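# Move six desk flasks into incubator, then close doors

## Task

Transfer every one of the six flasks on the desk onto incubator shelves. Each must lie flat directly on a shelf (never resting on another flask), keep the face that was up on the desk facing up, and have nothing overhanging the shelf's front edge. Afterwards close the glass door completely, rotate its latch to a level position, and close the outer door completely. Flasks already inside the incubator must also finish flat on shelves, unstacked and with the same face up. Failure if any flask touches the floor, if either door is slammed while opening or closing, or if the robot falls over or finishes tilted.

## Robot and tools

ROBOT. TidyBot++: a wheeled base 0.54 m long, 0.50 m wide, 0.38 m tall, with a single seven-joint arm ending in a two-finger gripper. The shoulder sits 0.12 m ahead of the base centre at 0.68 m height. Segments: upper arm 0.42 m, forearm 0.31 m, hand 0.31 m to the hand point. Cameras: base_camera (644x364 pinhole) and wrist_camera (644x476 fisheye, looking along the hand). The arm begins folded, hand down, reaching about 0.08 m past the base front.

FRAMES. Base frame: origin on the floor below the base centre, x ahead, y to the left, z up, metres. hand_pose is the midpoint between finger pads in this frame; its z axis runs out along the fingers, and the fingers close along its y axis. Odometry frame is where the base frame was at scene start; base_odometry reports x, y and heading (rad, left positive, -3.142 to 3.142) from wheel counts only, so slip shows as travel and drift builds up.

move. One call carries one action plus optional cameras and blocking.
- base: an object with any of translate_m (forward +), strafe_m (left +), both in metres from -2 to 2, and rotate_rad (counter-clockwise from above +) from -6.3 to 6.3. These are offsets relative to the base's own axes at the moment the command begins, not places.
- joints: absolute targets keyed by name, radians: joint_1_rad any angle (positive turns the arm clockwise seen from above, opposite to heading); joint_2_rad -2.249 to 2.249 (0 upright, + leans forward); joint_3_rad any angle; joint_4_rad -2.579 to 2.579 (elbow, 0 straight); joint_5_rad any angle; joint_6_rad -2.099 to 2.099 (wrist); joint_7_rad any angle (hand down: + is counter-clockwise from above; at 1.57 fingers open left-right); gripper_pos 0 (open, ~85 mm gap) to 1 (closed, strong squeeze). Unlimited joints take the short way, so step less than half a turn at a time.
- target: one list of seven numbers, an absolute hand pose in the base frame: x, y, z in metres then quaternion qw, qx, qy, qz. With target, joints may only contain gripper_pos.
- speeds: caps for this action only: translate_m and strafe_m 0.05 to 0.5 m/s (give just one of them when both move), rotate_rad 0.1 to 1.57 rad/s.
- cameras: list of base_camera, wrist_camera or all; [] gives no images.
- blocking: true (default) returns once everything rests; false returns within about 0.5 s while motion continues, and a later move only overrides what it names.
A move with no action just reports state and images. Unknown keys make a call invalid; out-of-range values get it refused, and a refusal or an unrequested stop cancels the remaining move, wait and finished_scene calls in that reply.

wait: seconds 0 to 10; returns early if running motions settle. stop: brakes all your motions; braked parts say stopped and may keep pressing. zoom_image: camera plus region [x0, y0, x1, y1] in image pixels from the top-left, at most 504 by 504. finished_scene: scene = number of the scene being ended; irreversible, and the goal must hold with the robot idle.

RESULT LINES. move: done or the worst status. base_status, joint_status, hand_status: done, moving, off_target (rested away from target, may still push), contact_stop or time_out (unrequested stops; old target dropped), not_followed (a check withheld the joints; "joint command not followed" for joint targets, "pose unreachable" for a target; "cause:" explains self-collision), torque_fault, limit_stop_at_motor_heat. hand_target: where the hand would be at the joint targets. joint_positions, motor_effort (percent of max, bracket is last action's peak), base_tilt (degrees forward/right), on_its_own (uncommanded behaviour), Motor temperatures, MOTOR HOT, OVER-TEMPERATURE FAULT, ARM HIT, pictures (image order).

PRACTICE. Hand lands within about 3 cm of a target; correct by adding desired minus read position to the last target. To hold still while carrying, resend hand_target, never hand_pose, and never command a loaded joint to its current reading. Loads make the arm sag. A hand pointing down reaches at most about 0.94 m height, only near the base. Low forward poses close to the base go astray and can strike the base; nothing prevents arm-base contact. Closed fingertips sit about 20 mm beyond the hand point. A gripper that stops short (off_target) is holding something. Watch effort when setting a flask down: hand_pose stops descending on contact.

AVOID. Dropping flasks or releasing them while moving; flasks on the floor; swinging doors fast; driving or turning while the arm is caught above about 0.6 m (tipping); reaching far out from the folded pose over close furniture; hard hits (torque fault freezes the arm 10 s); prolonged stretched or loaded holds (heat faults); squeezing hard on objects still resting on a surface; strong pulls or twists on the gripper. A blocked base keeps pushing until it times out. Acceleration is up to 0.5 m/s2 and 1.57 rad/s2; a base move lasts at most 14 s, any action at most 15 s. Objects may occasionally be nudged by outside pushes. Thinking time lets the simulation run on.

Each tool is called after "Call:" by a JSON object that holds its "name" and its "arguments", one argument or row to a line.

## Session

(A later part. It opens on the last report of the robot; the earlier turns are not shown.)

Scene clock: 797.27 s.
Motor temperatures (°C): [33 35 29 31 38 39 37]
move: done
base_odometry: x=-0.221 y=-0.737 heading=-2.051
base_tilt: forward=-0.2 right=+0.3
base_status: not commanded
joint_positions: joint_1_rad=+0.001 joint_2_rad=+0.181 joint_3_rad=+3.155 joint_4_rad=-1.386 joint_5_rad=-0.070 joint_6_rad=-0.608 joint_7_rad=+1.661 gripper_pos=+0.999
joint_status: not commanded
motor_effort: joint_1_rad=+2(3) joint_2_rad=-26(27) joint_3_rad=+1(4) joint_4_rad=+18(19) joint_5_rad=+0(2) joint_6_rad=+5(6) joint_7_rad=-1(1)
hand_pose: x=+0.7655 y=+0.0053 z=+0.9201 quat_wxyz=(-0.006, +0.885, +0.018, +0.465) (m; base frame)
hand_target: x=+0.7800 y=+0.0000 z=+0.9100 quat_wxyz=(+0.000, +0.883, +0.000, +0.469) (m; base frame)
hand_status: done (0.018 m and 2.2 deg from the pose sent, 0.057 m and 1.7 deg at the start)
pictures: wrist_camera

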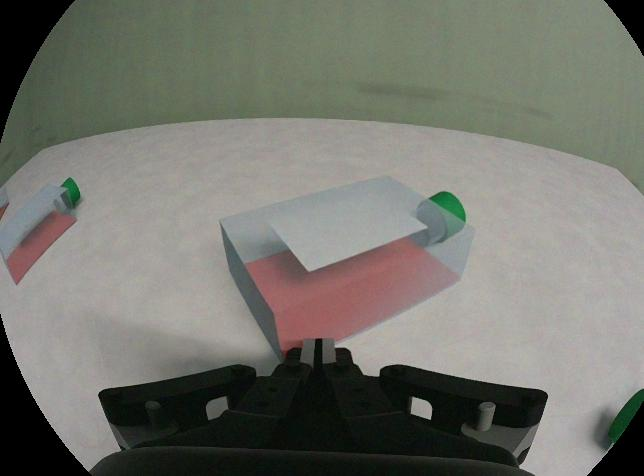

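Call:
{"name": "move", "arguments": {
  "target": [0.80, 0.015, 0.91, 0, 0.883, 0, 0.469],
  "cameras": []
}}

Call:
{"name": "move", "arguments": {
  "base": {"translate_m":0.05},
  "speeds": {"translate_m":0.08},
  "cameras": ["wrist_camera"]
}}

Call:
{"name": "move", "arguments": {
  "base": {"translate_m":0.04},
  "speeds": {"translate_m":0.08},
  "cameras": ["wrist_camera"]
}}

Scene clock: 802.67 s.
Motor temperatures (°C): [33 35 29 31 38 39 37]
move: done
base_odometry: x=-0.221 y=-0.737 heading=-2.051
base_tilt: forward=-0.2 right=+0.2
base_status: not commanded
joint_positions: joint_1_rad=-0.041 joint_2_rad=+0.229 joint_3_rad=+3.166 joint_4_rad=-1.330 joint_5_rad=-0.023 joint_6_rad=-0.608 joint_7_rad=+1.603 gripper_pos=+0.999
joint_status: not commanded
motor_effort: joint_1_rad=+0(1) joint_2_rad=-30(30) joint_3_rad=-1(3) joint_4_rad=+20(21) joint_5_rad=+0(1) joint_6_rad=+6(7) joint_7_rad=-1(1)
hand_pose: x=+0.7864 y=+0.0184 z=+0.9204 quat_wxyz=(-0.004, +0.883, +0.018, +0.468) (m; base frame)
hand_target: x=+0.8000 y=+0.0150 z=+0.9100 quat_wxyz=(+0.000, +0.883, +0.000, +0.469) (m; base frame)
hand_status: done (0.017 m and 2.1 deg from the pose sent, 0.037 m and 2.2 deg at the start)
pictures: none
No camera images: "cameras" was empty.

Scene clock: 803.80 s.
Motor temperatures (°C): [33 35 29 31 38 39 37]
move: done
base_odometry: x=-0.243 y=-0.781 heading=-2.051
base_tilt: forward=-0.3 right=+0.2
base_status: done
joint_positions: joint_1_rad=-0.042 joint_2_rad=+0.232 joint_3_rad=+3.166 joint_4_rad=-1.327 joint_5_rad=-0.022 joint_6_rad=-0.608 joint_7_rad=+1.602 gripper_pos=+0.999
joint_status: not commanded
motor_effort: joint_1_rad=+0(2) joint_2_rad=-28(31) joint_3_rad=-1(2) joint_4_rad=+19(22) joint_5_rad=+0(1) joint_6_rad=+6(8) joint_7_rad=-1(1)
hand_pose: x=+0.7875 y=+0.0190 z=+0.9203 quat_wxyz=(-0.004, +0.883, +0.018, +0.468) (m; base frame)
hand_target: x=+0.8000 y=+0.0150 z=+0.9100 quat_wxyz=(+0.000, +0.883, +0.000, +0.469) (m; base frame)
hand_status: not commanded
pictures: wrist_camera

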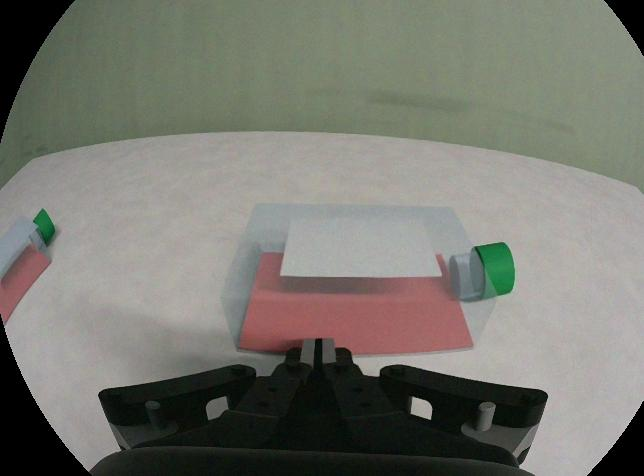

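Scene clock: 804.80 s.
Motor temperatures (°C): [33 35 29 31 38 39 37]
move: done
base_odometry: x=-0.262 y=-0.817 heading=-2.050
base_tilt: forward=-0.2 right=+0.2
base_status: done
joint_positions: joint_1_rad=-0.044 joint_2_rad=+0.233 joint_3_rad=+3.166 joint_4_rad=-1.325 joint_5_rad=-0.022 joint_6_rad=-0.608 joint_7_rad=+1.602 gripper_pos=+0.999
joint_status: not commanded
motor_effort: joint_1_rad=+1(2) joint_2_rad=-29(32) joint_3_rad=-1(2) joint_4_rad=+20(22) joint_5_rad=+0(0) joint_6_rad=+6(8) joint_7_rad=-1(1)
hand_pose: x=+0.7884 y=+0.0199 z=+0.9203 quat_wxyz=(-0.005, +0.883, +0.019, +0.469) (m; base frame)
hand_target: x=+0.8000 y=+0.0150 z=+0.9100 quat_wxyz=(+0.000, +0.883, +0.000, +0.469) (m; base frame)
hand_status: not commanded
pictures: wrist_camera

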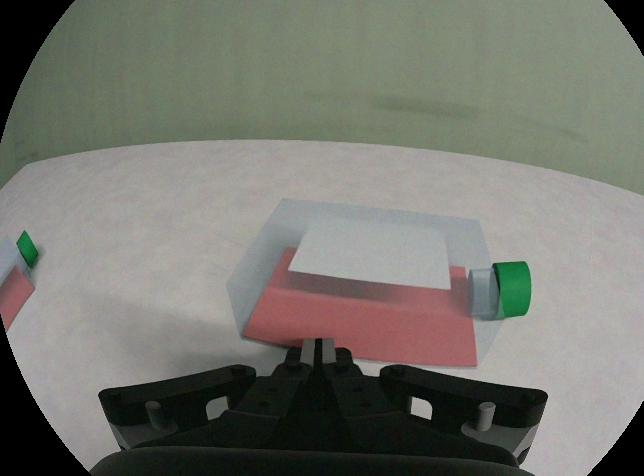

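Call:
{"name": "move", "arguments": {
  "base": {"translate_m":-0.02},
  "target": [0.77, 0.05, 0.91, 0, 0.883, 0, 0.469],
  "cameras": []
}}

Call:
{"name": "move", "arguments": {
  "base": {"translate_m":0.07},
  "speeds": {"translate_m":0.08},
  "cameras": ["wrist_camera"]
}}

Call:
{"name": "move", "arguments": {
  "base": {"translate_m":0.04},
  "speeds": {"translate_m":0.08},
  "cameras": ["wrist_camera"]
}}

Scene clock: 813.63 s.
Motor temperatures (°C): [33 35 29 31 38 39 37]
move: done
base_odometry: x=-0.252 y=-0.799 heading=-2.050
base_tilt: forward=-0.2 right=+0.2
base_status: done
joint_positions: joint_1_rad=-0.154 joint_2_rad=+0.195 joint_3_rad=+3.182 joint_4_rad=-1.372 joint_5_rad=+0.109 joint_6_rad=-0.606 joint_7_rad=+1.438 gripper_pos=+0.999
joint_status: not commanded
motor_effort: joint_1_rad=+1(3) joint_2_rad=-27(33) joint_3_rad=+0(3) joint_4_rad=+20(21) joint_5_rad=+1(1) joint_6_rad=+6(7) joint_7_rad=-1(1)
hand_pose: x=+0.7693 y=+0.0588 z=+0.9203 quat_wxyz=(-0.006, +0.884, +0.019, +0.467) (m; base frame)
hand_target: x=+0.7700 y=+0.0500 z=+0.9100 quat_wxyz=(+0.000, +0.883, +0.000, +0.469) (m; base frame)
hand_status: done (0.014 m and 2.3 deg from the pose sent, 0.037 m and 2.2 deg at the start)
pictures: none
No camera images: "cameras" was empty.

Scene clock: 815.03 s.
Motor temperatures (°C): [33 35 29 31 38 39 37]
move: done
base_odometry: x=-0.284 y=-0.861 heading=-2.050
base_tilt: forward=-0.2 right=+0.3
base_status: done
joint_positions: joint_1_rad=-0.154 joint_2_rad=+0.192 joint_3_rad=+3.182 joint_4_rad=-1.376 joint_5_rad=+0.112 joint_6_rad=-0.605 joint_7_rad=+1.437 gripper_pos=+0.999
joint_status: not commanded
motor_effort: joint_1_rad=-1(2) joint_2_rad=-28(30) joint_3_rad=+0(2) joint_4_rad=+18(21) joint_5_rad=+1(1) joint_6_rad=+5(7) joint_7_rad=-1(1)
hand_pose: x=+0.7682 y=+0.0581 z=+0.9204 quat_wxyz=(-0.005, +0.884, +0.020, +0.468) (m; base frame)
hand_target: x=+0.7700 y=+0.0500 z=+0.9100 quat_wxyz=(+0.000, +0.883, +0.000, +0.469) (m; base frame)
hand_status: not commanded
pictures: wrist_camera

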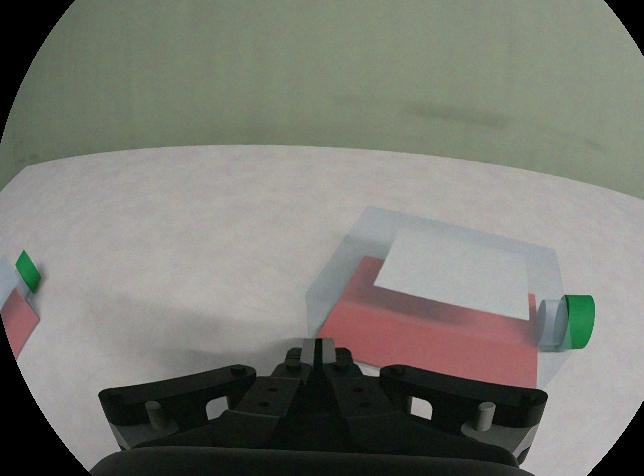

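Scene clock: 816.03 s.
Motor temperatures (°C): [33 35 29 31 38 39 37]
move: done
base_odometry: x=-0.303 y=-0.897 heading=-2.049
base_tilt: forward=-0.3 right=+0.3
base_status: done
joint_positions: joint_1_rad=-0.155 joint_2_rad=+0.190 joint_3_rad=+3.182 joint_4_rad=-1.379 joint_5_rad=+0.113 joint_6_rad=-0.605 joint_7_rad=+1.437 gripper_pos=+0.999
joint_status: not commanded
motor_effort: joint_1_rad=+0(3) joint_2_rad=-28(29) joint_3_rad=+0(2) joint_4_rad=+19(22) joint_5_rad=+0(1) joint_6_rad=+5(8) joint_7_rad=+0(1)
hand_pose: x=+0.7674 y=+0.0581 z=+0.9204 quat_wxyz=(-0.005, +0.884, +0.020, +0.468) (m; base frame)
hand_target: x=+0.7700 y=+0.0500 z=+0.9100 quat_wxyz=(+0.000, +0.883, +0.000, +0.469) (m; base frame)
hand_status: not commanded
pictures: wrist_camera

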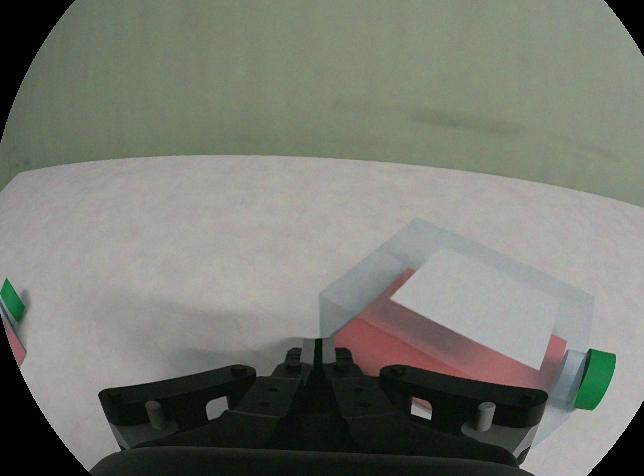

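Call:
{"name": "move", "arguments": {
  "target": [0.82, 0.05, 0.91, 0, 0.883, 0, 0.469],
  "cameras": ["wrist_camera"]
}}

Call:
{"name": "move", "arguments": {
  "target": [0.83, 0.01, 0.91, 0, 0.883, 0, 0.469],
  "cameras": ["wrist_camera"]
}}

Scene clock: 823.53 s.
Motor temperatures (°C): [33 35 29 31 38 39 37]
move: done
base_odometry: x=-0.303 y=-0.897 heading=-2.049
base_tilt: forward=-0.3 right=+0.3
base_status: not commanded
joint_positions: joint_1_rad=-0.155 joint_2_rad=+0.290 joint_3_rad=+3.198 joint_4_rad=-1.261 joint_5_rad=+0.113 joint_6_rad=-0.605 joint_7_rad=+1.437 gripper_pos=+0.999
joint_status: not commanded
motor_effort: joint_1_rad=+1(2) joint_2_rad=-33(34) joint_3_rad=-1(1) joint_4_rad=+20(22) joint_5_rad=+1(1) joint_6_rad=+7(8) joint_7_rad=-1(1)
hand_pose: x=+0.8118 y=+0.0551 z=+0.9208 quat_wxyz=(+0.002, +0.879, +0.015, +0.476) (m; base frame)
hand_target: x=+0.8200 y=+0.0500 z=+0.9100 quat_wxyz=(+0.000, +0.883, +0.000, +0.469) (m; base frame)
hand_status: done (0.015 m and 2.0 deg from the pose sent, 0.054 m and 2.3 deg at the start)
pictures: wrist_camera

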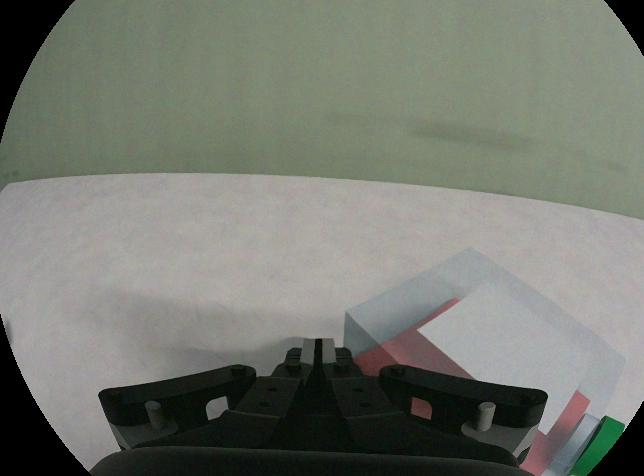

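Scene clock: 824.53 s.
Motor temperatures (°C): [33 35 29 31 38 39 37]
move: done
base_odometry: x=-0.303 y=-0.897 heading=-2.049
base_tilt: forward=-0.2 right=+0.2
base_status: not commanded
joint_positions: joint_1_rad=-0.051 joint_2_rad=+0.307 joint_3_rad=+3.189 joint_4_rad=-1.238 joint_5_rad=+0.049 joint_6_rad=-0.605 joint_7_rad=+1.490 gripper_pos=+0.999
joint_status: not commanded
motor_effort: joint_1_rad=+0(4) joint_2_rad=-34(35) joint_3_rad=-1(2) joint_4_rad=+22(22) joint_5_rad=+0(1) joint_6_rad=+7(8) joint_7_rad=-1(1)
hand_pose: x=+0.8216 y=+0.0004 z=+0.9208 quat_wxyz=(+0.008, +0.879, -0.018, +0.476) (m; base frame)
hand_target: x=+0.8300 y=+0.0100 z=+0.9100 quat_wxyz=(+0.000, +0.883, +0.000, +0.469) (m; base frame)
hand_status: done (0.017 m and 2.5 deg from the pose sent, 0.050 m and 2.0 deg at the start)
pictures: wrist_camera

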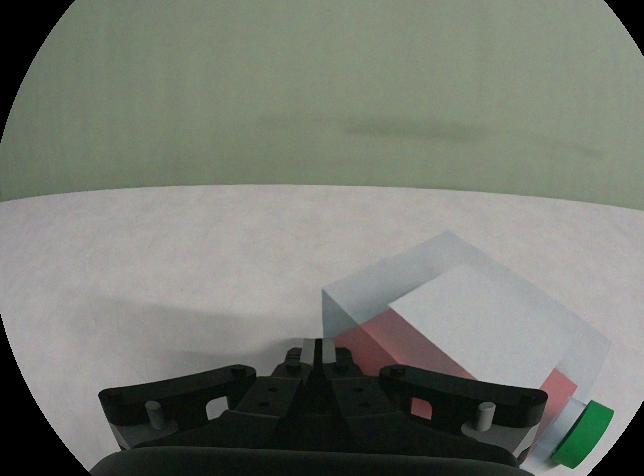

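Call:
{"name": "move", "arguments": {
  "target": [0.72, 0.0, 1.04, 0, 0.883, 0, 0.469],
  "cameras": []
}}

Call:
{"name": "move", "arguments": {
  "base": {"translate_m":-0.3,"strafe_m":-0.1},
  "joints": {"gripper_pos":0},
  "speeds": {"translate_m":0.3},
  "cameras": ["wrist_camera"]
}}

Scene clock: 837.60 s.
Motor temperatures (°C): [33 35 29 31 38 39 37]
move: done
base_odometry: x=-0.303 y=-0.897 heading=-2.049
base_tilt: forward=-0.3 right=+0.3
base_status: not commanded
joint_positions: joint_1_rad=-0.038 joint_2_rad=+0.115 joint_3_rad=+3.189 joint_4_rad=-1.087 joint_5_rad=+0.036 joint_6_rad=-0.908 joint_7_rad=+1.506 gripper_pos=+0.999
joint_status: not commanded
motor_effort: joint_1_rad=+0(2) joint_2_rad=-26(39) joint_3_rad=+0(2) joint_4_rad=+20(23) joint_5_rad=+0(1) joint_6_rad=+8(9) joint_7_rad=-1(1)
hand_pose: x=+0.7281 y=-0.0108 z=+1.0531 quat_wxyz=(+0.007, +0.869, -0.028, +0.493) (m; base frame)
hand_target: x=+0.7200 y=+0.0000 z=+1.0400 quat_wxyz=(+0.000, +0.883, +0.000, +0.469) (m; base frame)
hand_status: done (0.019 m and 4.6 deg from the pose sent, 0.157 m and 2.5 deg at the start)
pictures: none
No camera images: "cameras" was empty.

Scene clock: 839.63 s.
Motor temperatures (°C): [33 35 29 31 38 39 37]
move: done
base_odometry: x=-0.254 y=-0.585 heading=-2.049
base_tilt: forward=-0.3 right=+0.2
base_status: done
joint_positions: joint_1_rad=-0.035 joint_2_rad=+0.117 joint_3_rad=+3.186 joint_4_rad=-1.087 joint_5_rad=+0.032 joint_6_rad=-0.912 joint_7_rad=+1.507 gripper_pos=+0.000
joint_status: all done
motor_effort: joint_1_rad=+0(2) joint_2_rad=-27(30) joint_3_rad=-1(2) joint_4_rad=+21(22) joint_5_rad=+0(1) joint_6_rad=+8(8) joint_7_rad=-1(1)
hand_pose: x=+0.7280 y=-0.0104 z=+1.0511 quat_wxyz=(+0.005, +0.871, -0.028, +0.491) (m; base frame)
hand_target: x=+0.7200 y=+0.0000 z=+1.0400 quat_wxyz=(+0.000, +0.883, +0.000, +0.469) (m; base frame)
hand_status: not commanded
pictures: wrist_camera

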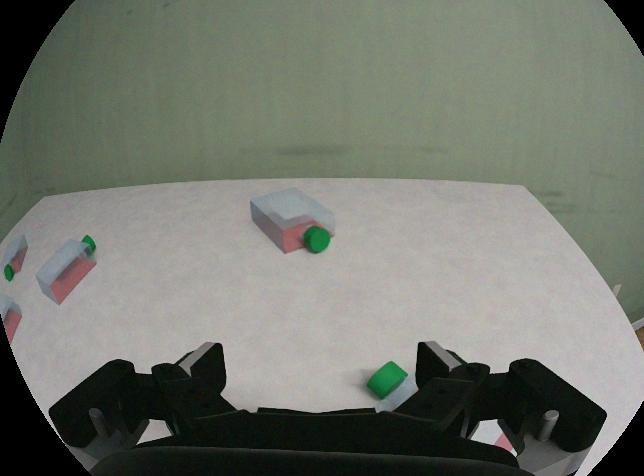

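Call:
{"name": "move", "arguments": {
  "base": {"translate_m":0.31,"strafe_m":0.2},
  "target": [0.62, -0.2, 1.03, -0.1527, 0.835, 0.2875, 0.4434],
  "speeds": {"translate_m":0.25},
  "cameras": []
}}

Call:
{"name": "move", "arguments": {
  "target": [0.65, -0.255, 0.96, -0.1527, 0.835, 0.2875, 0.4434],
  "cameras": ["wrist_camera"]
}}

Scene clock: 856.87 s.
Motor temperatures (°C): [33 35 29 31 38 39 37]
move: done
base_odometry: x=-0.218 y=-0.952 heading=-2.049
base_tilt: forward=-0.3 right=+0.2
base_status: done
joint_positions: joint_1_rad=+1.001 joint_2_rad=+0.460 joint_3_rad=+2.796 joint_4_rad=-0.638 joint_5_rad=-0.750 joint_6_rad=-1.684 joint_7_rad=+2.590 gripper_pos=+0.000
joint_status: not commanded
motor_effort: joint_1_rad=+0(3) joint_2_rad=-32(34) joint_3_rad=-5(5) joint_4_rad=+16(21) joint_5_rad=-6(6) joint_6_rad=+4(8) joint_7_rad=-1(1)
hand_pose: x=+0.6296 y=-0.2097 z=+1.0274 quat_wxyz=(-0.134, +0.857, +0.240, +0.436) (m; base frame)
hand_target: x=+0.6200 y=-0.2000 z=+1.0300 quat_wxyz=(-0.153, +0.835, +0.288, +0.443) (m; base frame)
hand_status: done (0.014 m and 6.4 deg from the pose sent, 0.219 m and 41.2 deg at the start)
pictures: none
No camera images: "cameras" was empty.

Scene clock: 858.17 s.
Motor temperatures (°C): [33 35 29 31 38 39 37]
move: done
base_odometry: x=-0.218 y=-0.952 heading=-2.049
base_tilt: forward=-0.2 right=+0.3
base_status: not commanded
joint_positions: joint_1_rad=+1.034 joint_2_rad=+0.605 joint_3_rad=+2.746 joint_4_rad=-0.644 joint_5_rad=-0.750 joint_6_rad=-1.684 joint_7_rad=+2.720 gripper_pos=+0.000
joint_status: not commanded
motor_effort: joint_1_rad=+0(2) joint_2_rad=-38(42) joint_3_rad=-6(7) joint_4_rad=+16(18) joint_5_rad=-7(8) joint_6_rad=+2(5) joint_7_rad=-1(1)
hand_pose: x=+0.6486 y=-0.2464 z=+0.9660 quat_wxyz=(-0.176, +0.841, +0.265, +0.438) (m; base frame)
hand_target: x=+0.6500 y=-0.2550 z=+0.9600 quat_wxyz=(-0.153, +0.835, +0.288, +0.443) (m; base frame)
hand_status: done (0.011 m and 3.8 deg from the pose sent, 0.084 m and 6.4 deg at the start)
pictures: wrist_camera

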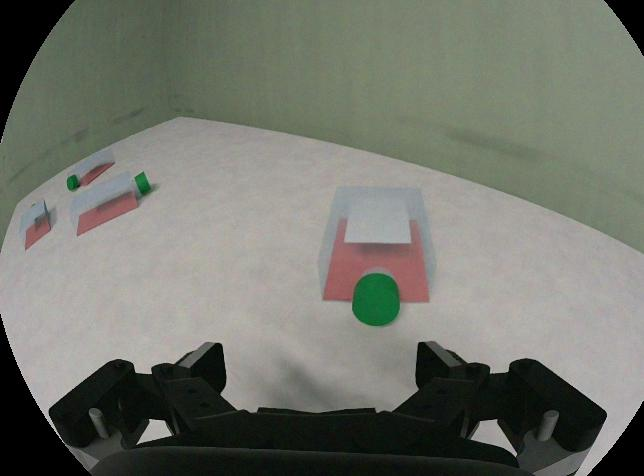

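Call:
{"name": "move", "arguments": {
  "target": [0.745, -0.225, 0.92, -0.1527, 0.835, 0.2875, 0.4434],
  "cameras": ["wrist_camera"]
}}

Scene clock: 866.47 s.
Motor temperatures (°C): [33 35 29 31 38 39 37]
move: done
base_odometry: x=-0.218 y=-0.952 heading=-2.049
base_tilt: forward=-0.3 right=+0.3
base_status: not commanded
joint_positions: joint_1_rad=+0.888 joint_2_rad=+0.698 joint_3_rad=+2.713 joint_4_rad=-0.593 joint_5_rad=-0.663 joint_6_rad=-1.572 joint_7_rad=+2.721 gripper_pos=+0.000
joint_status: not commanded
motor_effort: joint_1_rad=-3(4) joint_2_rad=-36(41) joint_3_rad=-8(8) joint_4_rad=+16(24) joint_5_rad=-7(7) joint_6_rad=+3(4) joint_7_rad=-1(1)
hand_pose: x=+0.7224 y=-0.2159 z=+0.9320 quat_wxyz=(-0.174, +0.833, +0.291, +0.438) (m; base frame)
hand_target: x=+0.7450 y=-0.2250 z=+0.9200 quat_wxyz=(-0.153, +0.835, +0.288, +0.443) (m; base frame)
hand_status: done (0.027 m and 2.5 deg from the pose sent, 0.109 m and 3.8 deg at the start)
pictures: wrist_camera

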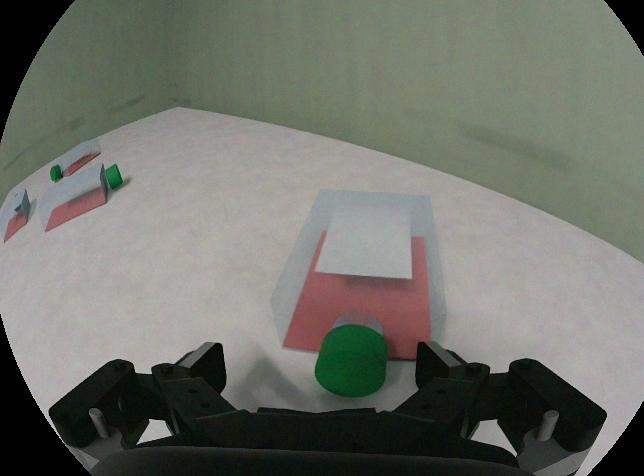

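Call:
{"name": "move", "arguments": {
  "target": [0.768, -0.226, 0.906, -0.1527, 0.835, 0.2875, 0.4434],
  "cameras": ["wrist_camera"]
}}

Scene clock: 871.27 s.
Motor temperatures (°C): [33 35 29 31 38 39 37]
move: off_target
base_odometry: x=-0.218 y=-0.952 heading=-2.049
base_tilt: forward=-0.3 right=+0.3
base_status: not commanded
joint_positions: joint_1_rad=+0.886 joint_2_rad=+0.699 joint_3_rad=+2.713 joint_4_rad=-0.524 joint_5_rad=-0.630 joint_6_rad=-1.562 joint_7_rad=+2.721 gripper_pos=+0.000
joint_status: not commanded
motor_effort: joint_1_rad=-7(8) joint_2_rad=-29(36) joint_3_rad=-8(9) joint_4_rad=+17(18) joint_5_rad=-6(7) joint_6_rad=+4(4) joint_7_rad=-1(1)
hand_pose: x=+0.7272 y=-0.2338 z=+0.9502 quat_wxyz=(-0.134, +0.833, +0.293, +0.450) (m; base frame)
hand_target: x=+0.7680 y=-0.2260 z=+0.9060 quat_wxyz=(-0.153, +0.835, +0.288, +0.443) (m; base frame)
hand_status: off_target (0.061 m and 2.3 deg from the pose sent, 0.053 m and 2.5 deg at the start)
pictures: wrist_camera

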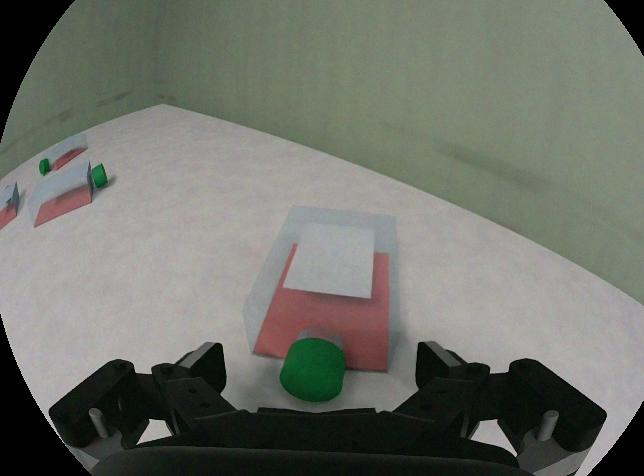

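Call:
{"name": "move", "arguments": {
  "target": [0.66, -0.25, 0.98, -0.1527, 0.835, 0.2875, 0.4434],
  "cameras": []
}}

Call:
{"name": "move", "arguments": {
  "base": {"translate_m":-0.12,"strafe_m":-0.1},
  "target": [0.69, -0.17, 0.97, -0.1527, 0.835, 0.2875, 0.4434],
  "speeds": {"translate_m":0.15},
  "cameras": ["wrist_camera"]
}}

Scene clock: 887.33 s.
Motor temperatures (°C): [33 35 30 31 38 39 37]
move: done
base_odometry: x=-0.218 y=-0.952 heading=-2.049
base_tilt: forward=-0.3 right=+0.3
base_status: not commanded
joint_positions: joint_1_rad=+1.005 joint_2_rad=+0.670 joint_3_rad=+2.707 joint_4_rad=-0.524 joint_5_rad=-0.644 joint_6_rad=-1.650 joint_7_rad=+2.721 gripper_pos=+0.000
joint_status: not commanded
motor_effort: joint_1_rad=+0(8) joint_2_rad=-40(45) joint_3_rad=-6(8) joint_4_rad=+16(18) joint_5_rad=-6(7) joint_6_rad=+4(4) joint_7_rad=-1(1)
hand_pose: x=+0.6738 y=-0.2752 z=+0.9606 quat_wxyz=(-0.130, +0.845, +0.272, +0.442) (m; base frame)
hand_target: x=+0.6600 y=-0.2500 z=+0.9800 quat_wxyz=(-0.153, +0.835, +0.288, +0.443) (m; base frame)
hand_status: done (0.035 m and 3.4 deg from the pose sent, 0.075 m and 2.3 deg at the start)
pictures: none
No camera images: "cameras" was empty.

Scene clock: 889.03 s.
Motor temperatures (°C): [33 35 30 31 38 39 37]
move: done
base_odometry: x=-0.252 y=-0.799 heading=-2.049
base_tilt: forward=-0.3 right=+0.3
base_status: done
joint_positions: joint_1_rad=+0.891 joint_2_rad=+0.516 joint_3_rad=+2.791 joint_4_rad=-0.783 joint_5_rad=-0.718 joint_6_rad=-1.573 joint_7_rad=+2.721 gripper_pos=+0.000
joint_status: not commanded
motor_effort: joint_1_rad=+0(4) joint_2_rad=-35(41) joint_3_rad=-6(7) joint_4_rad=+17(18) joint_5_rad=-6(7) joint_6_rad=+3(4) joint_7_rad=-1(1)
hand_pose: x=+0.6785 y=-0.1742 z=+0.9552 quat_wxyz=(-0.166, +0.846, +0.289, +0.416) (m; base frame)
hand_target: x=+0.6900 y=-0.1700 z=+0.9700 quat_wxyz=(-0.153, +0.835, +0.288, +0.443) (m; base frame)
hand_status: done (0.019 m and 3.7 deg from the pose sent, 0.107 m and 3.4 deg at the start)
pictures: wrist_camera

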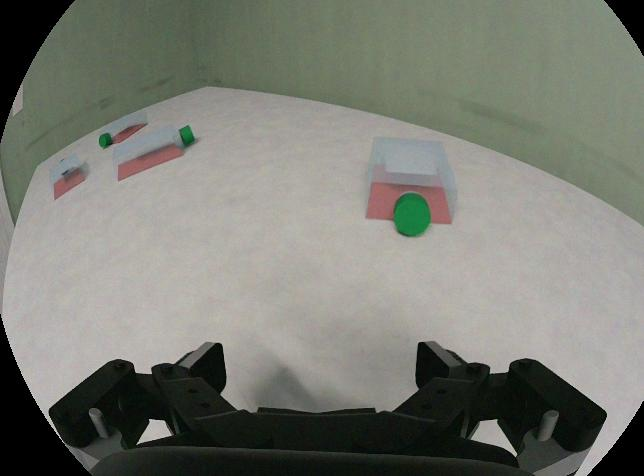

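Call:
{"name": "move", "arguments": {
  "base": {"strafe_m":-0.08,"translate_m":0.02},
  "target": [0.78, -0.10, 0.96, -0.1527, 0.835, 0.2875, 0.4434],
  "speeds": {"strafe_m":0.15},
  "cameras": ["wrist_camera"]
}}

Scene clock: 904.90 s.
Motor temperatures (°C): [33 36 29 31 38 39 37]
move: done
base_odometry: x=-0.333 y=-0.780 heading=-2.049
base_tilt: forward=-0.3 right=+0.3
base_status: done
joint_positions: joint_1_rad=+0.673 joint_2_rad=+0.587 joint_3_rad=+2.764 joint_4_rad=-0.694 joint_5_rad=-0.649 joint_6_rad=-1.431 joint_7_rad=+2.648 gripper_pos=+0.000
joint_status: not commanded
motor_effort: joint_1_rad=+0(2) joint_2_rad=-38(42) joint_3_rad=-6(7) joint_4_rad=+18(19) joint_5_rad=-6(7) joint_6_rad=+4(4) joint_7_rad=-1(1)
hand_pose: x=+0.7613 y=-0.0933 z=+0.9564 quat_wxyz=(-0.166, +0.825, +0.319, +0.435) (m; base frame)
hand_target: x=+0.7800 y=-0.1000 z=+0.9600 quat_wxyz=(-0.153, +0.835, +0.288, +0.443) (m; base frame)
hand_status: done (0.020 m and 4.2 deg from the pose sent, 0.126 m and 3.7 deg at the start)
pictures: wrist_camera

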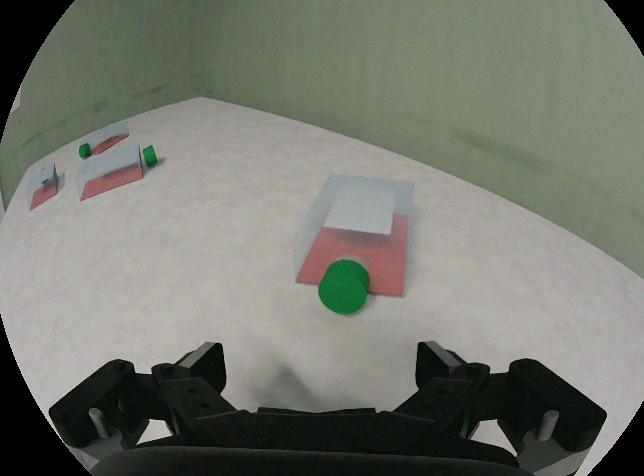

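Call:
{"name": "move", "arguments": {
  "target": [0.84, -0.05, 0.925, -0.1371, 0.8444, 0.2582, 0.4485],
  "cameras": ["wrist_camera"]
}}

Scene clock: 912.53 s.
Motor temperatures (°C): [33 36 30 31 38 39 37]
move: done
base_odometry: x=-0.333 y=-0.780 heading=-2.049
base_tilt: forward=-0.3 right=+0.2
base_status: not commanded
joint_positions: joint_1_rad=+0.515 joint_2_rad=+0.604 joint_3_rad=+2.764 joint_4_rad=-0.722 joint_5_rad=-0.567 joint_6_rad=-1.214 joint_7_rad=+2.563 gripper_pos=+0.000
joint_status: not commanded
motor_effort: joint_1_rad=-1(4) joint_2_rad=-40(41) joint_3_rad=-6(7) joint_4_rad=+19(20) joint_5_rad=-6(7) joint_6_rad=+4(5) joint_7_rad=-1(1)
hand_pose: x=+0.8240 y=-0.0346 z=+0.9464 quat_wxyz=(-0.143, +0.826, +0.300, +0.456) (m; base frame)
hand_target: x=+0.8400 y=-0.0500 z=+0.9250 quat_wxyz=(-0.137, +0.845, +0.258, +0.449) (m; base frame)
hand_status: done (0.031 m and 5.3 deg from the pose sent, 0.095 m and 8.2 deg at the start)
pictures: wrist_camera

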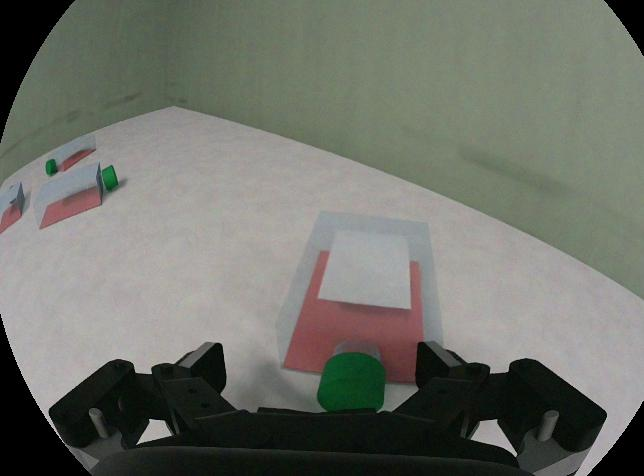

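Call:
{"name": "move", "arguments": {
  "target": [0.849, -0.063, 0.898, -0.1371, 0.8444, 0.2582, 0.4485],
  "cameras": ["wrist_camera"]
}}

Scene clock: 918.27 s.
Motor temperatures (°C): [33 36 30 31 38 39 37]
move: done
base_odometry: x=-0.333 y=-0.780 heading=-2.049
base_tilt: forward=-0.3 right=+0.3
base_status: not commanded
joint_positions: joint_1_rad=+0.528 joint_2_rad=+0.640 joint_3_rad=+2.744 joint_4_rad=-0.759 joint_5_rad=-0.564 joint_6_rad=-1.165 joint_7_rad=+2.563 gripper_pos=+0.000
joint_status: not commanded
motor_effort: joint_1_rad=+1(2) joint_2_rad=-41(44) joint_3_rad=-6(8) joint_4_rad=+20(20) joint_5_rad=-6(6) joint_6_rad=+4(5) joint_7_rad=-1(1)
hand_pose: x=+0.8379 y=-0.0428 z=+0.9165 quat_wxyz=(-0.154, +0.833, +0.280, +0.451) (m; base frame)
hand_target: x=+0.8490 y=-0.0630 z=+0.8980 quat_wxyz=(-0.137, +0.845, +0.258, +0.449) (m; base frame)
hand_status: done (0.030 m and 3.5 deg from the pose sent, 0.061 m and 5.3 deg at the start)
pictures: wrist_camera

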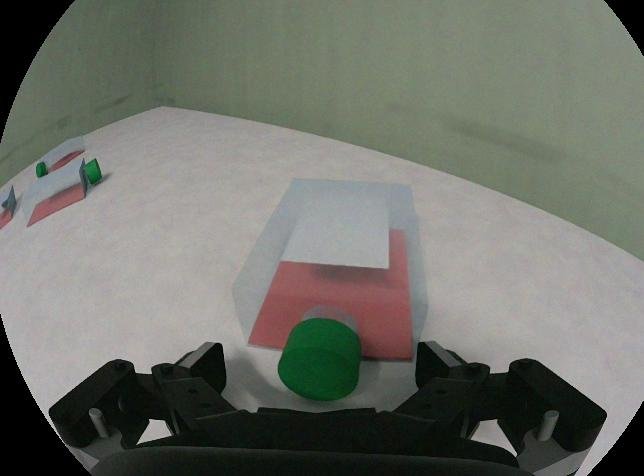

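Call:
{"name": "move", "arguments": {
  "joints": {"gripper_pos":1},
  "cameras": []
}}

Call:
{"name": "move", "arguments": {
  "target": [0.80, -0.09, 0.985, -0.1371, 0.8444, 0.2582, 0.4485],
  "cameras": ["wrist_camera"]
}}

Scene clock: 922.93 s.
Motor temperatures (°C): [33 36 30 31 38 39 37]
move: off_target
base_odometry: x=-0.333 y=-0.780 heading=-2.049
base_tilt: forward=-0.2 right=+0.3
base_status: not commanded
joint_positions: joint_1_rad=+0.530 joint_2_rad=+0.640 joint_3_rad=+2.744 joint_4_rad=-0.759 joint_5_rad=-0.564 joint_6_rad=-1.155 joint_7_rad=+2.563 gripper_pos=+0.683
joint_status: gripper_pos off_target (ended at +0.683, target +1.000)
motor_effort: joint_1_rad=+0(2) joint_2_rad=-39(42) joint_3_rad=-6(7) joint_4_rad=+17(20) joint_5_rad=-5(6) joint_6_rad=+3(5) joint_7_rad=-1(1)
hand_pose: x=+0.8399 y=-0.0452 z=+0.9179 quat_wxyz=(-0.151, +0.833, +0.278, +0.455) (m; base frame)
hand_target: x=+0.8490 y=-0.0630 z=+0.8980 quat_wxyz=(-0.137, +0.845, +0.258, +0.449) (m; base frame)
hand_status: not commanded
pictures: none
No camera images: "cameras" was empty.

Scene clock: 924.20 s.
Motor temperatures (°C): [33 36 30 31 38 39 37]
move: done
base_odometry: x=-0.333 y=-0.780 heading=-2.049
base_tilt: forward=-0.3 right=+0.3
base_status: not commanded
joint_positions: joint_1_rad=+0.566 joint_2_rad=+0.634 joint_3_rad=+2.755 joint_4_rad=-0.563 joint_5_rad=-0.561 joint_6_rad=-1.319 joint_7_rad=+2.509 gripper_pos=+0.683
joint_status: not commanded
motor_effort: joint_1_rad=+0(2) joint_2_rad=-42(46) joint_3_rad=-5(7) joint_4_rad=+20(21) joint_5_rad=-6(7) joint_6_rad=+5(6) joint_7_rad=-1(1)
hand_pose: x=+0.8160 y=-0.0763 z=+0.9839 quat_wxyz=(-0.137, +0.825, +0.282, +0.470) (m; base frame)
hand_target: x=+0.8000 y=-0.0900 z=+0.9850 quat_wxyz=(-0.137, +0.845, +0.258, +0.449) (m; base frame)
hand_status: done (0.021 m and 4.3 deg from the pose sent, 0.090 m and 3.1 deg at the start)
pictures: wrist_camera

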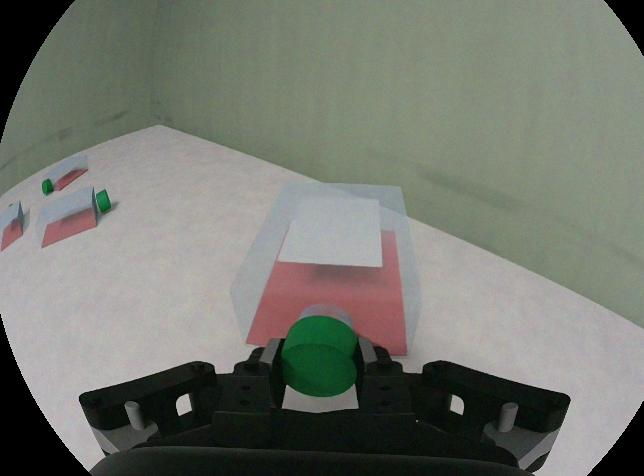

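Call:
{"name": "move", "arguments": {
  "target": [0.76, -0.06, 1.04, -0.1371, 0.8444, 0.2582, 0.4485],
  "cameras": []
}}

Call:
{"name": "move", "arguments": {
  "base": {"translate_m":-0.35},
  "speeds": {"translate_m":0.25},
  "cameras": []
}}

Call:
{"name": "move", "arguments": {
  "target": [0.62, 0, 1.04, 0, 0.883, 0, 0.469],
  "cameras": ["wrist_camera"]
}}

Scene clock: 936.40 s.
Motor temperatures (°C): [33 36 30 31 38 39 37]
move: done
base_odometry: x=-0.333 y=-0.780 heading=-2.049
base_tilt: forward=-0.2 right=+0.3
base_status: not commanded
joint_positions: joint_1_rad=+0.566 joint_2_rad=+0.543 joint_3_rad=+2.784 joint_4_rad=-0.512 joint_5_rad=-0.561 joint_6_rad=-1.410 joint_7_rad=+2.414 gripper_pos=+0.683
joint_status: not commanded
motor_effort: joint_1_rad=+2(2) joint_2_rad=-38(45) joint_3_rad=-4(7) joint_4_rad=+19(21) joint_5_rad=-6(7) joint_6_rad=+6(7) joint_7_rad=-1(1)
hand_pose: x=+0.7733 y=-0.0653 z=+1.0406 quat_wxyz=(-0.126, +0.830, +0.275, +0.470) (m; base frame)
hand_target: x=+0.7600 y=-0.0600 z=+1.0400 quat_wxyz=(-0.137, +0.845, +0.258, +0.449) (m; base frame)
hand_status: done (0.014 m and 3.7 deg from the pose sent, 0.081 m and 4.3 deg at the start)
pictures: none
No camera images: "cameras" was empty.

Scene clock: 938.63 s.
Motor temperatures (°C): [33 36 30 31 38 39 37]
move: done
base_odometry: x=-0.172 y=-0.469 heading=-2.049
base_tilt: forward=-0.3 right=+0.3
base_status: done
joint_positions: joint_1_rad=+0.561 joint_2_rad=+0.541 joint_3_rad=+2.784 joint_4_rad=-0.512 joint_5_rad=-0.561 joint_6_rad=-1.415 joint_7_rad=+2.414 gripper_pos=+0.683
joint_status: not commanded
motor_effort: joint_1_rad=+1(2) joint_2_rad=-39(45) joint_3_rad=-6(6) joint_4_rad=+18(21) joint_5_rad=-6(6) joint_6_rad=+6(7) joint_7_rad=-1(1)
hand_pose: x=+0.7722 y=-0.0616 z=+1.0408 quat_wxyz=(-0.127, +0.829, +0.277, +0.468) (m; base frame)
hand_target: x=+0.7600 y=-0.0600 z=+1.0400 quat_wxyz=(-0.137, +0.845, +0.258, +0.449) (m; base frame)
hand_status: not commanded
pictures: none
No camera images: "cameras" was empty.

Scene clock: 941.07 s.
Motor temperatures (°C): [33 36 30 31 38 39 37]
move: done
base_odometry: x=-0.172 y=-0.469 heading=-2.049
base_tilt: forward=-0.3 right=+0.3
base_status: not commanded
joint_positions: joint_1_rad=+0.001 joint_2_rad=-0.093 joint_3_rad=+3.140 joint_4_rad=-1.295 joint_5_rad=-0.049 joint_6_rad=-1.033 joint_7_rad=+1.647 gripper_pos=+0.683
joint_status: not commanded
motor_effort: joint_1_rad=+0(3) joint_2_rad=-19(40) joint_3_rad=+0(6) joint_4_rad=+21(22) joint_5_rad=-1(6) joint_6_rad=+8(9) joint_7_rad=-1(1)
hand_pose: x=+0.6182 y=+0.0151 z=+1.0225 quat_wxyz=(-0.008, +0.898, +0.033, +0.438) (m; base frame)
hand_target: x=+0.6200 y=+0.0000 z=+1.0400 quat_wxyz=(+0.000, +0.883, +0.000, +0.469) (m; base frame)
hand_status: done (0.023 m and 5.5 deg from the pose sent, 0.164 m and 35.6 deg at the start)
pictures: wrist_camera

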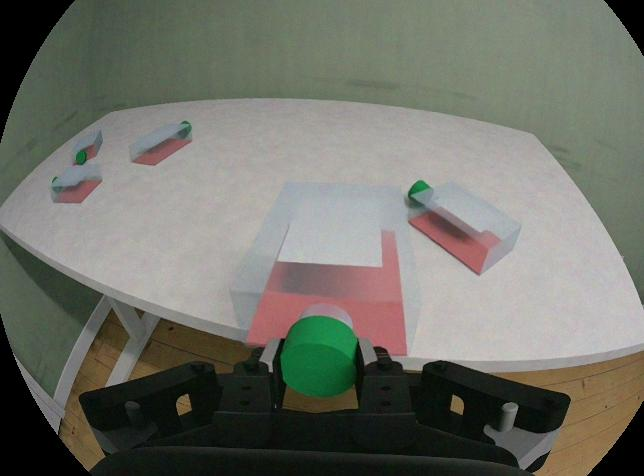

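Call:
{"name": "move", "arguments": {
  "base": {"translate_m":-0.4},
  "speeds": {"translate_m":0.35},
  "cameras": []
}}

Call:
{"name": "move", "arguments": {
  "base": {"rotate_rad":-1.477},
  "speeds": {"rotate_rad":0.7},
  "cameras": []
}}

Call:
{"name": "move", "arguments": {
  "base": {"strafe_m":-0.875},
  "speeds": {"strafe_m":0.35},
  "cameras": []
}}

Call:
{"name": "move", "arguments": {
  "base": {"translate_m":0.70},
  "speeds": {"translate_m":0.3},
  "cameras": []
}}

Call:
{"name": "move", "arguments": {
  "target": [0.73, 0, 0.67, 0, 0.876, 0, 0.4823]
}}

Scene clock: 955.10 s.
Motor temperatures (°C): [33 36 29 31 38 39 37]
move: done
base_odometry: x=+0.012 y=-0.114 heading=-2.049
base_tilt: forward=-0.3 right=+0.3
base_status: done
joint_positions: joint_1_rad=+0.000 joint_2_rad=-0.107 joint_3_rad=+3.141 joint_4_rad=-1.297 joint_5_rad=-0.047 joint_6_rad=-1.028 joint_7_rad=+1.646 gripper_pos=+0.683
joint_status: not commanded
motor_effort: joint_1_rad=-1(1) joint_2_rad=-19(23) joint_3_rad=+0(2) joint_4_rad=+21(22) joint_5_rad=-1(1) joint_6_rad=+8(9) joint_7_rad=-1(1)
hand_pose: x=+0.6141 y=+0.0143 z=+1.0294 quat_wxyz=(-0.007, +0.895, +0.032, +0.446) (m; base frame)
hand_target: x=+0.6200 y=+0.0000 z=+1.0400 quat_wxyz=(+0.000, +0.883, +0.000, +0.469) (m; base frame)
hand_status: not commanded
pictures: none
No camera images: "cameras" was empty.

Scene clock: 957.97 s.
Motor temperatures (°C): [33 36 29 31 38 39 37]
move: done
base_odometry: x=+0.012 y=-0.113 heading=+2.758
base_tilt: forward=-0.3 right=+0.3
base_status: done
joint_positions: joint_1_rad=-0.009 joint_2_rad=-0.107 joint_3_rad=+3.152 joint_4_rad=-1.298 joint_5_rad=-0.040 joint_6_rad=-1.028 joint_7_rad=+1.646 gripper_pos=+0.683
joint_status: not commanded
motor_effort: joint_1_rad=+0(3) joint_2_rad=-17(20) joint_3_rad=+0(3) joint_4_rad=+22(22) joint_5_rad=+0(1) joint_6_rad=+8(8) joint_7_rad=-1(1)
hand_pose: x=+0.6143 y=+0.0110 z=+1.0293 quat_wxyz=(-0.003, +0.895, +0.031, +0.446) (m; base frame)
hand_target: x=+0.6200 y=+0.0000 z=+1.0400 quat_wxyz=(+0.000, +0.883, +0.000, +0.469) (m; base frame)
hand_status: not commanded
pictures: none
No camera images: "cameras" was empty.

Scene clock: 961.50 s.
Motor temperatures (°C): [33 36 29 31 38 39 37]
move: done
base_odometry: x=+0.339 y=+0.698 heading=+2.757
base_tilt: forward=-0.3 right=+0.2
base_status: done
joint_positions: joint_1_rad=-0.011 joint_2_rad=-0.107 joint_3_rad=+3.153 joint_4_rad=-1.298 joint_5_rad=-0.039 joint_6_rad=-1.028 joint_7_rad=+1.646 gripper_pos=+0.683
joint_status: not commanded
motor_effort: joint_1_rad=+0(2) joint_2_rad=-18(20) joint_3_rad=-1(3) joint_4_rad=+21(22) joint_5_rad=+0(1) joint_6_rad=+8(9) joint_7_rad=-1(1)
hand_pose: x=+0.6143 y=+0.0109 z=+1.0292 quat_wxyz=(-0.003, +0.895, +0.031, +0.446) (m; base frame)
hand_target: x=+0.6200 y=+0.0000 z=+1.0400 quat_wxyz=(+0.000, +0.883, +0.000, +0.469) (m; base frame)
hand_status: not commanded
pictures: none
No camera images: "cameras" was empty.

Scene clock: 964.77 s.
Motor temperatures (°C): [33 36 29 31 38 39 37]
move: done
base_odometry: x=-0.310 y=+0.961 heading=+2.757
base_tilt: forward=-0.3 right=+0.3
base_status: done
joint_positions: joint_1_rad=-0.011 joint_2_rad=-0.110 joint_3_rad=+3.153 joint_4_rad=-1.298 joint_5_rad=-0.038 joint_6_rad=-1.027 joint_7_rad=+1.646 gripper_pos=+0.683
joint_status: not commanded
motor_effort: joint_1_rad=-1(2) joint_2_rad=-18(23) joint_3_rad=-1(2) joint_4_rad=+21(22) joint_5_rad=+0(1) joint_6_rad=+8(9) joint_7_rad=-1(1)
hand_pose: x=+0.6136 y=+0.0107 z=+1.0303 quat_wxyz=(-0.003, +0.894, +0.031, +0.447) (m; base frame)
hand_target: x=+0.6200 y=+0.0000 z=+1.0400 quat_wxyz=(+0.000, +0.883, +0.000, +0.469) (m; base frame)
hand_status: not commanded
pictures: none
No camera images: "cameras" was empty.

Scene clock: 967.23 s.
Motor temperatures (°C): [33 36 29 31 38 39 37]
move: done
base_odometry: x=-0.310 y=+0.961 heading=+2.757
base_tilt: forward=-0.3 right=+0.3
base_status: not commanded
joint_positions: joint_1_rad=-0.011 joint_2_rad=+0.336 joint_3_rad=+3.153 joint_4_rad=-2.068 joint_5_rad=-0.036 joint_6_rad=+0.240 joint_7_rad=+1.634 gripper_pos=+0.683
joint_status: not commanded
motor_effort: joint_1_rad=+0(2) joint_2_rad=-31(34) joint_3_rad=+0(2) joint_4_rad=+17(22) joint_5_rad=+0(0) joint_6_rad=+8(9) joint_7_rad=-1(1)
hand_pose: x=+0.7271 y=-0.0016 z=+0.6722 quat_wxyz=(+0.012, +0.883, +0.011, +0.469) (m; base frame)
hand_target: x=+0.7300 y=+0.0000 z=+0.6700 quat_wxyz=(+0.000, +0.876, +0.000, +0.482) (m; base frame)
hand_status: done (0.004 m and 2.5 deg from the pose sent, 0.379 m and 5.8 deg at the start)
pictures: base_camera, wrist_camera

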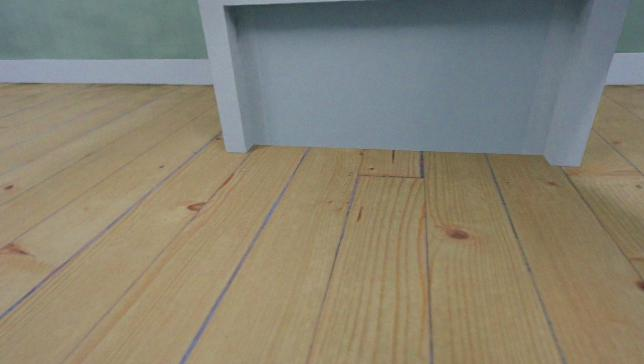

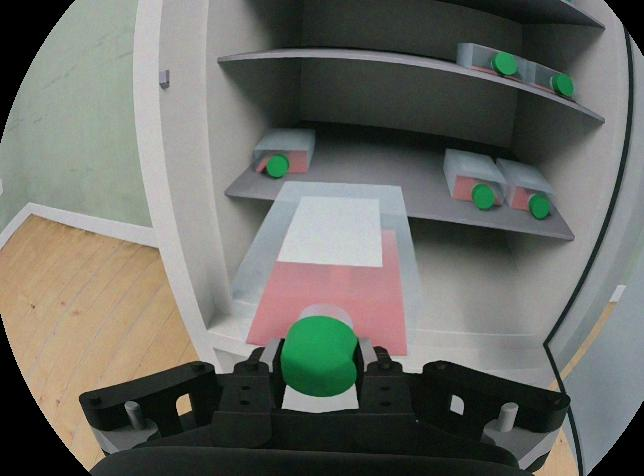

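Call:
{"name": "move", "arguments": {
  "base": {"strafe_m":-0.035},
  "cameras": []
}}

Call:
{"name": "move", "arguments": {
  "base": {"translate_m":0.27},
  "speeds": {"translate_m":0.12}
}}

Scene clock: 986.33 s.
Motor temperatures (°C): [33 36 29 31 38 39 37]
move: done
base_odometry: x=-0.297 y=+0.994 heading=+2.757
base_tilt: forward=-0.3 right=+0.2
base_status: done
joint_positions: joint_1_rad=+0.002 joint_2_rad=+0.337 joint_3_rad=+3.152 joint_4_rad=-2.069 joint_5_rad=-0.035 joint_6_rad=+0.243 joint_7_rad=+1.634 gripper_pos=+0.683
joint_status: not commanded
motor_effort: joint_1_rad=+0(4) joint_2_rad=-31(33) joint_3_rad=-1(3) joint_4_rad=+17(18) joint_5_rad=+0(0) joint_6_rad=+8(9) joint_7_rad=-1(1)
hand_pose: x=+0.7273 y=-0.0085 z=+0.6721 quat_wxyz=(+0.015, +0.883, +0.007, +0.470) (m; base frame)
hand_target: x=+0.7300 y=+0.0000 z=+0.6700 quat_wxyz=(+0.000, +0.876, +0.000, +0.482) (m; base frame)
hand_status: not commanded
pictures: none
No camera images: "cameras" was empty.

Scene clock: 989.17 s.
Motor temperatures (°C): [33 36 29 31 38 39 37]
move: done
base_odometry: x=-0.547 y=+1.095 heading=+2.756
base_tilt: forward=-0.2 right=+0.3
base_status: done
joint_positions: joint_1_rad=+0.002 joint_2_rad=+0.341 joint_3_rad=+3.152 joint_4_rad=-2.074 joint_5_rad=-0.035 joint_6_rad=+0.246 joint_7_rad=+1.634 gripper_pos=+0.683
joint_status: not commanded
motor_effort: joint_1_rad=+1(2) joint_2_rad=-31(34) joint_3_rad=+0(2) joint_4_rad=+17(18) joint_5_rad=+0(1) joint_6_rad=+9(9) joint_7_rad=-1(1)
hand_pose: x=+0.7259 y=-0.0085 z=+0.6678 quat_wxyz=(+0.015, +0.884, +0.007, +0.467) (m; base frame)
hand_target: x=+0.7300 y=+0.0000 z=+0.6700 quat_wxyz=(+0.000, +0.876, +0.000, +0.482) (m; base frame)
hand_status: not commanded
pictures: base_camera, wrist_camera

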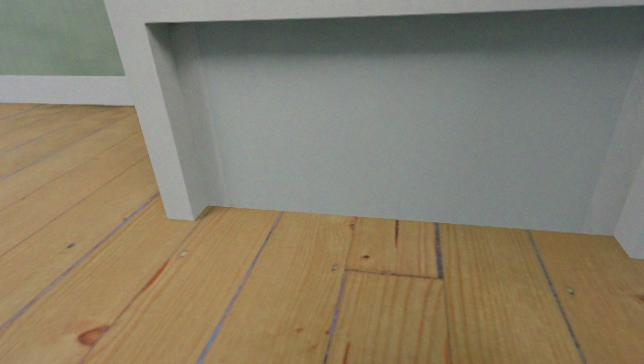

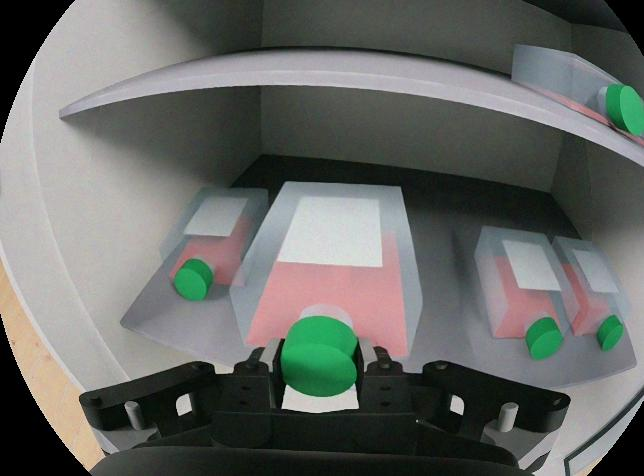

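Call:
{"name": "move", "arguments": {
  "target": [0.80, 0.0, 0.655, 0, 0.872, 0, 0.4895],
  "cameras": []
}}

Call:
{"name": "move", "arguments": {
  "target": [0.85, 0.005, 0.635, 0, 0.872, 0, 0.4895],
  "cameras": ["wrist_camera"]
}}

Scene clock: 1008.53 s.
Motor temperatures (°C): [33 36 29 31 38 39 37]
move: done
base_odometry: x=-0.547 y=+1.095 heading=+2.756
base_tilt: forward=-0.3 right=+0.3
base_status: not commanded
joint_positions: joint_1_rad=+0.002 joint_2_rad=+0.493 joint_3_rad=+3.152 joint_4_rad=-1.922 joint_5_rad=-0.035 joint_6_rad=+0.246 joint_7_rad=+1.633 gripper_pos=+0.683
joint_status: not commanded
motor_effort: joint_1_rad=+0(2) joint_2_rad=-36(38) joint_3_rad=-2(2) joint_4_rad=+16(18) joint_5_rad=+0(0) joint_6_rad=+8(9) joint_7_rad=-1(1)
hand_pose: x=+0.7841 y=-0.0089 z=+0.6417 quat_wxyz=(+0.015, +0.884, +0.007, +0.467) (m; base frame)
hand_target: x=+0.8000 y=+0.0000 z=+0.6550 quat_wxyz=(+0.000, +0.872, +0.000, +0.490) (m; base frame)
hand_status: done (0.023 m and 3.5 deg from the pose sent, 0.076 m and 3.5 deg at the start)
pictures: none
No camera images: "cameras" was empty.

Scene clock: 1009.63 s.
Motor temperatures (°C): [33 36 29 31 38 39 37]
move: done
base_odometry: x=-0.547 y=+1.095 heading=+2.756
base_tilt: forward=-0.3 right=+0.3
base_status: not commanded
joint_positions: joint_1_rad=-0.001 joint_2_rad=+0.613 joint_3_rad=+3.152 joint_4_rad=-1.770 joint_5_rad=-0.035 joint_6_rad=+0.246 joint_7_rad=+1.633 gripper_pos=+0.683
joint_status: not commanded
motor_effort: joint_1_rad=+1(1) joint_2_rad=-41(43) joint_3_rad=-1(2) joint_4_rad=+17(19) joint_5_rad=+0(0) joint_6_rad=+8(9) joint_7_rad=-1(1)
hand_pose: x=+0.8401 y=-0.0069 z=+0.6305 quat_wxyz=(+0.015, +0.877, +0.008, +0.481) (m; base frame)
hand_target: x=+0.8500 y=+0.0050 z=+0.6350 quat_wxyz=(+0.000, +0.872, +0.000, +0.490) (m; base frame)
hand_status: done (0.016 m and 2.2 deg from the pose sent, 0.068 m and 3.5 deg at the start)
pictures: wrist_camera

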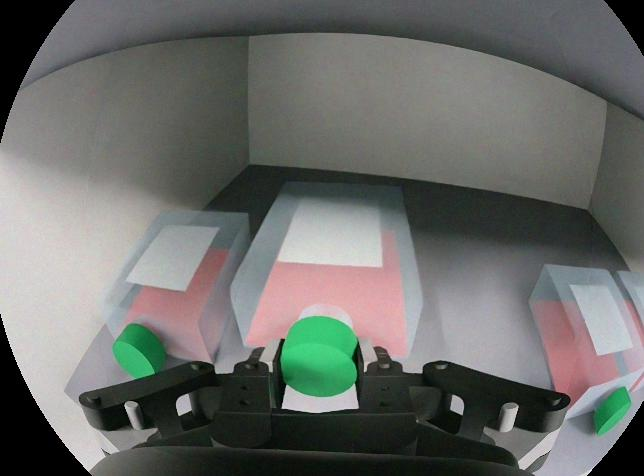

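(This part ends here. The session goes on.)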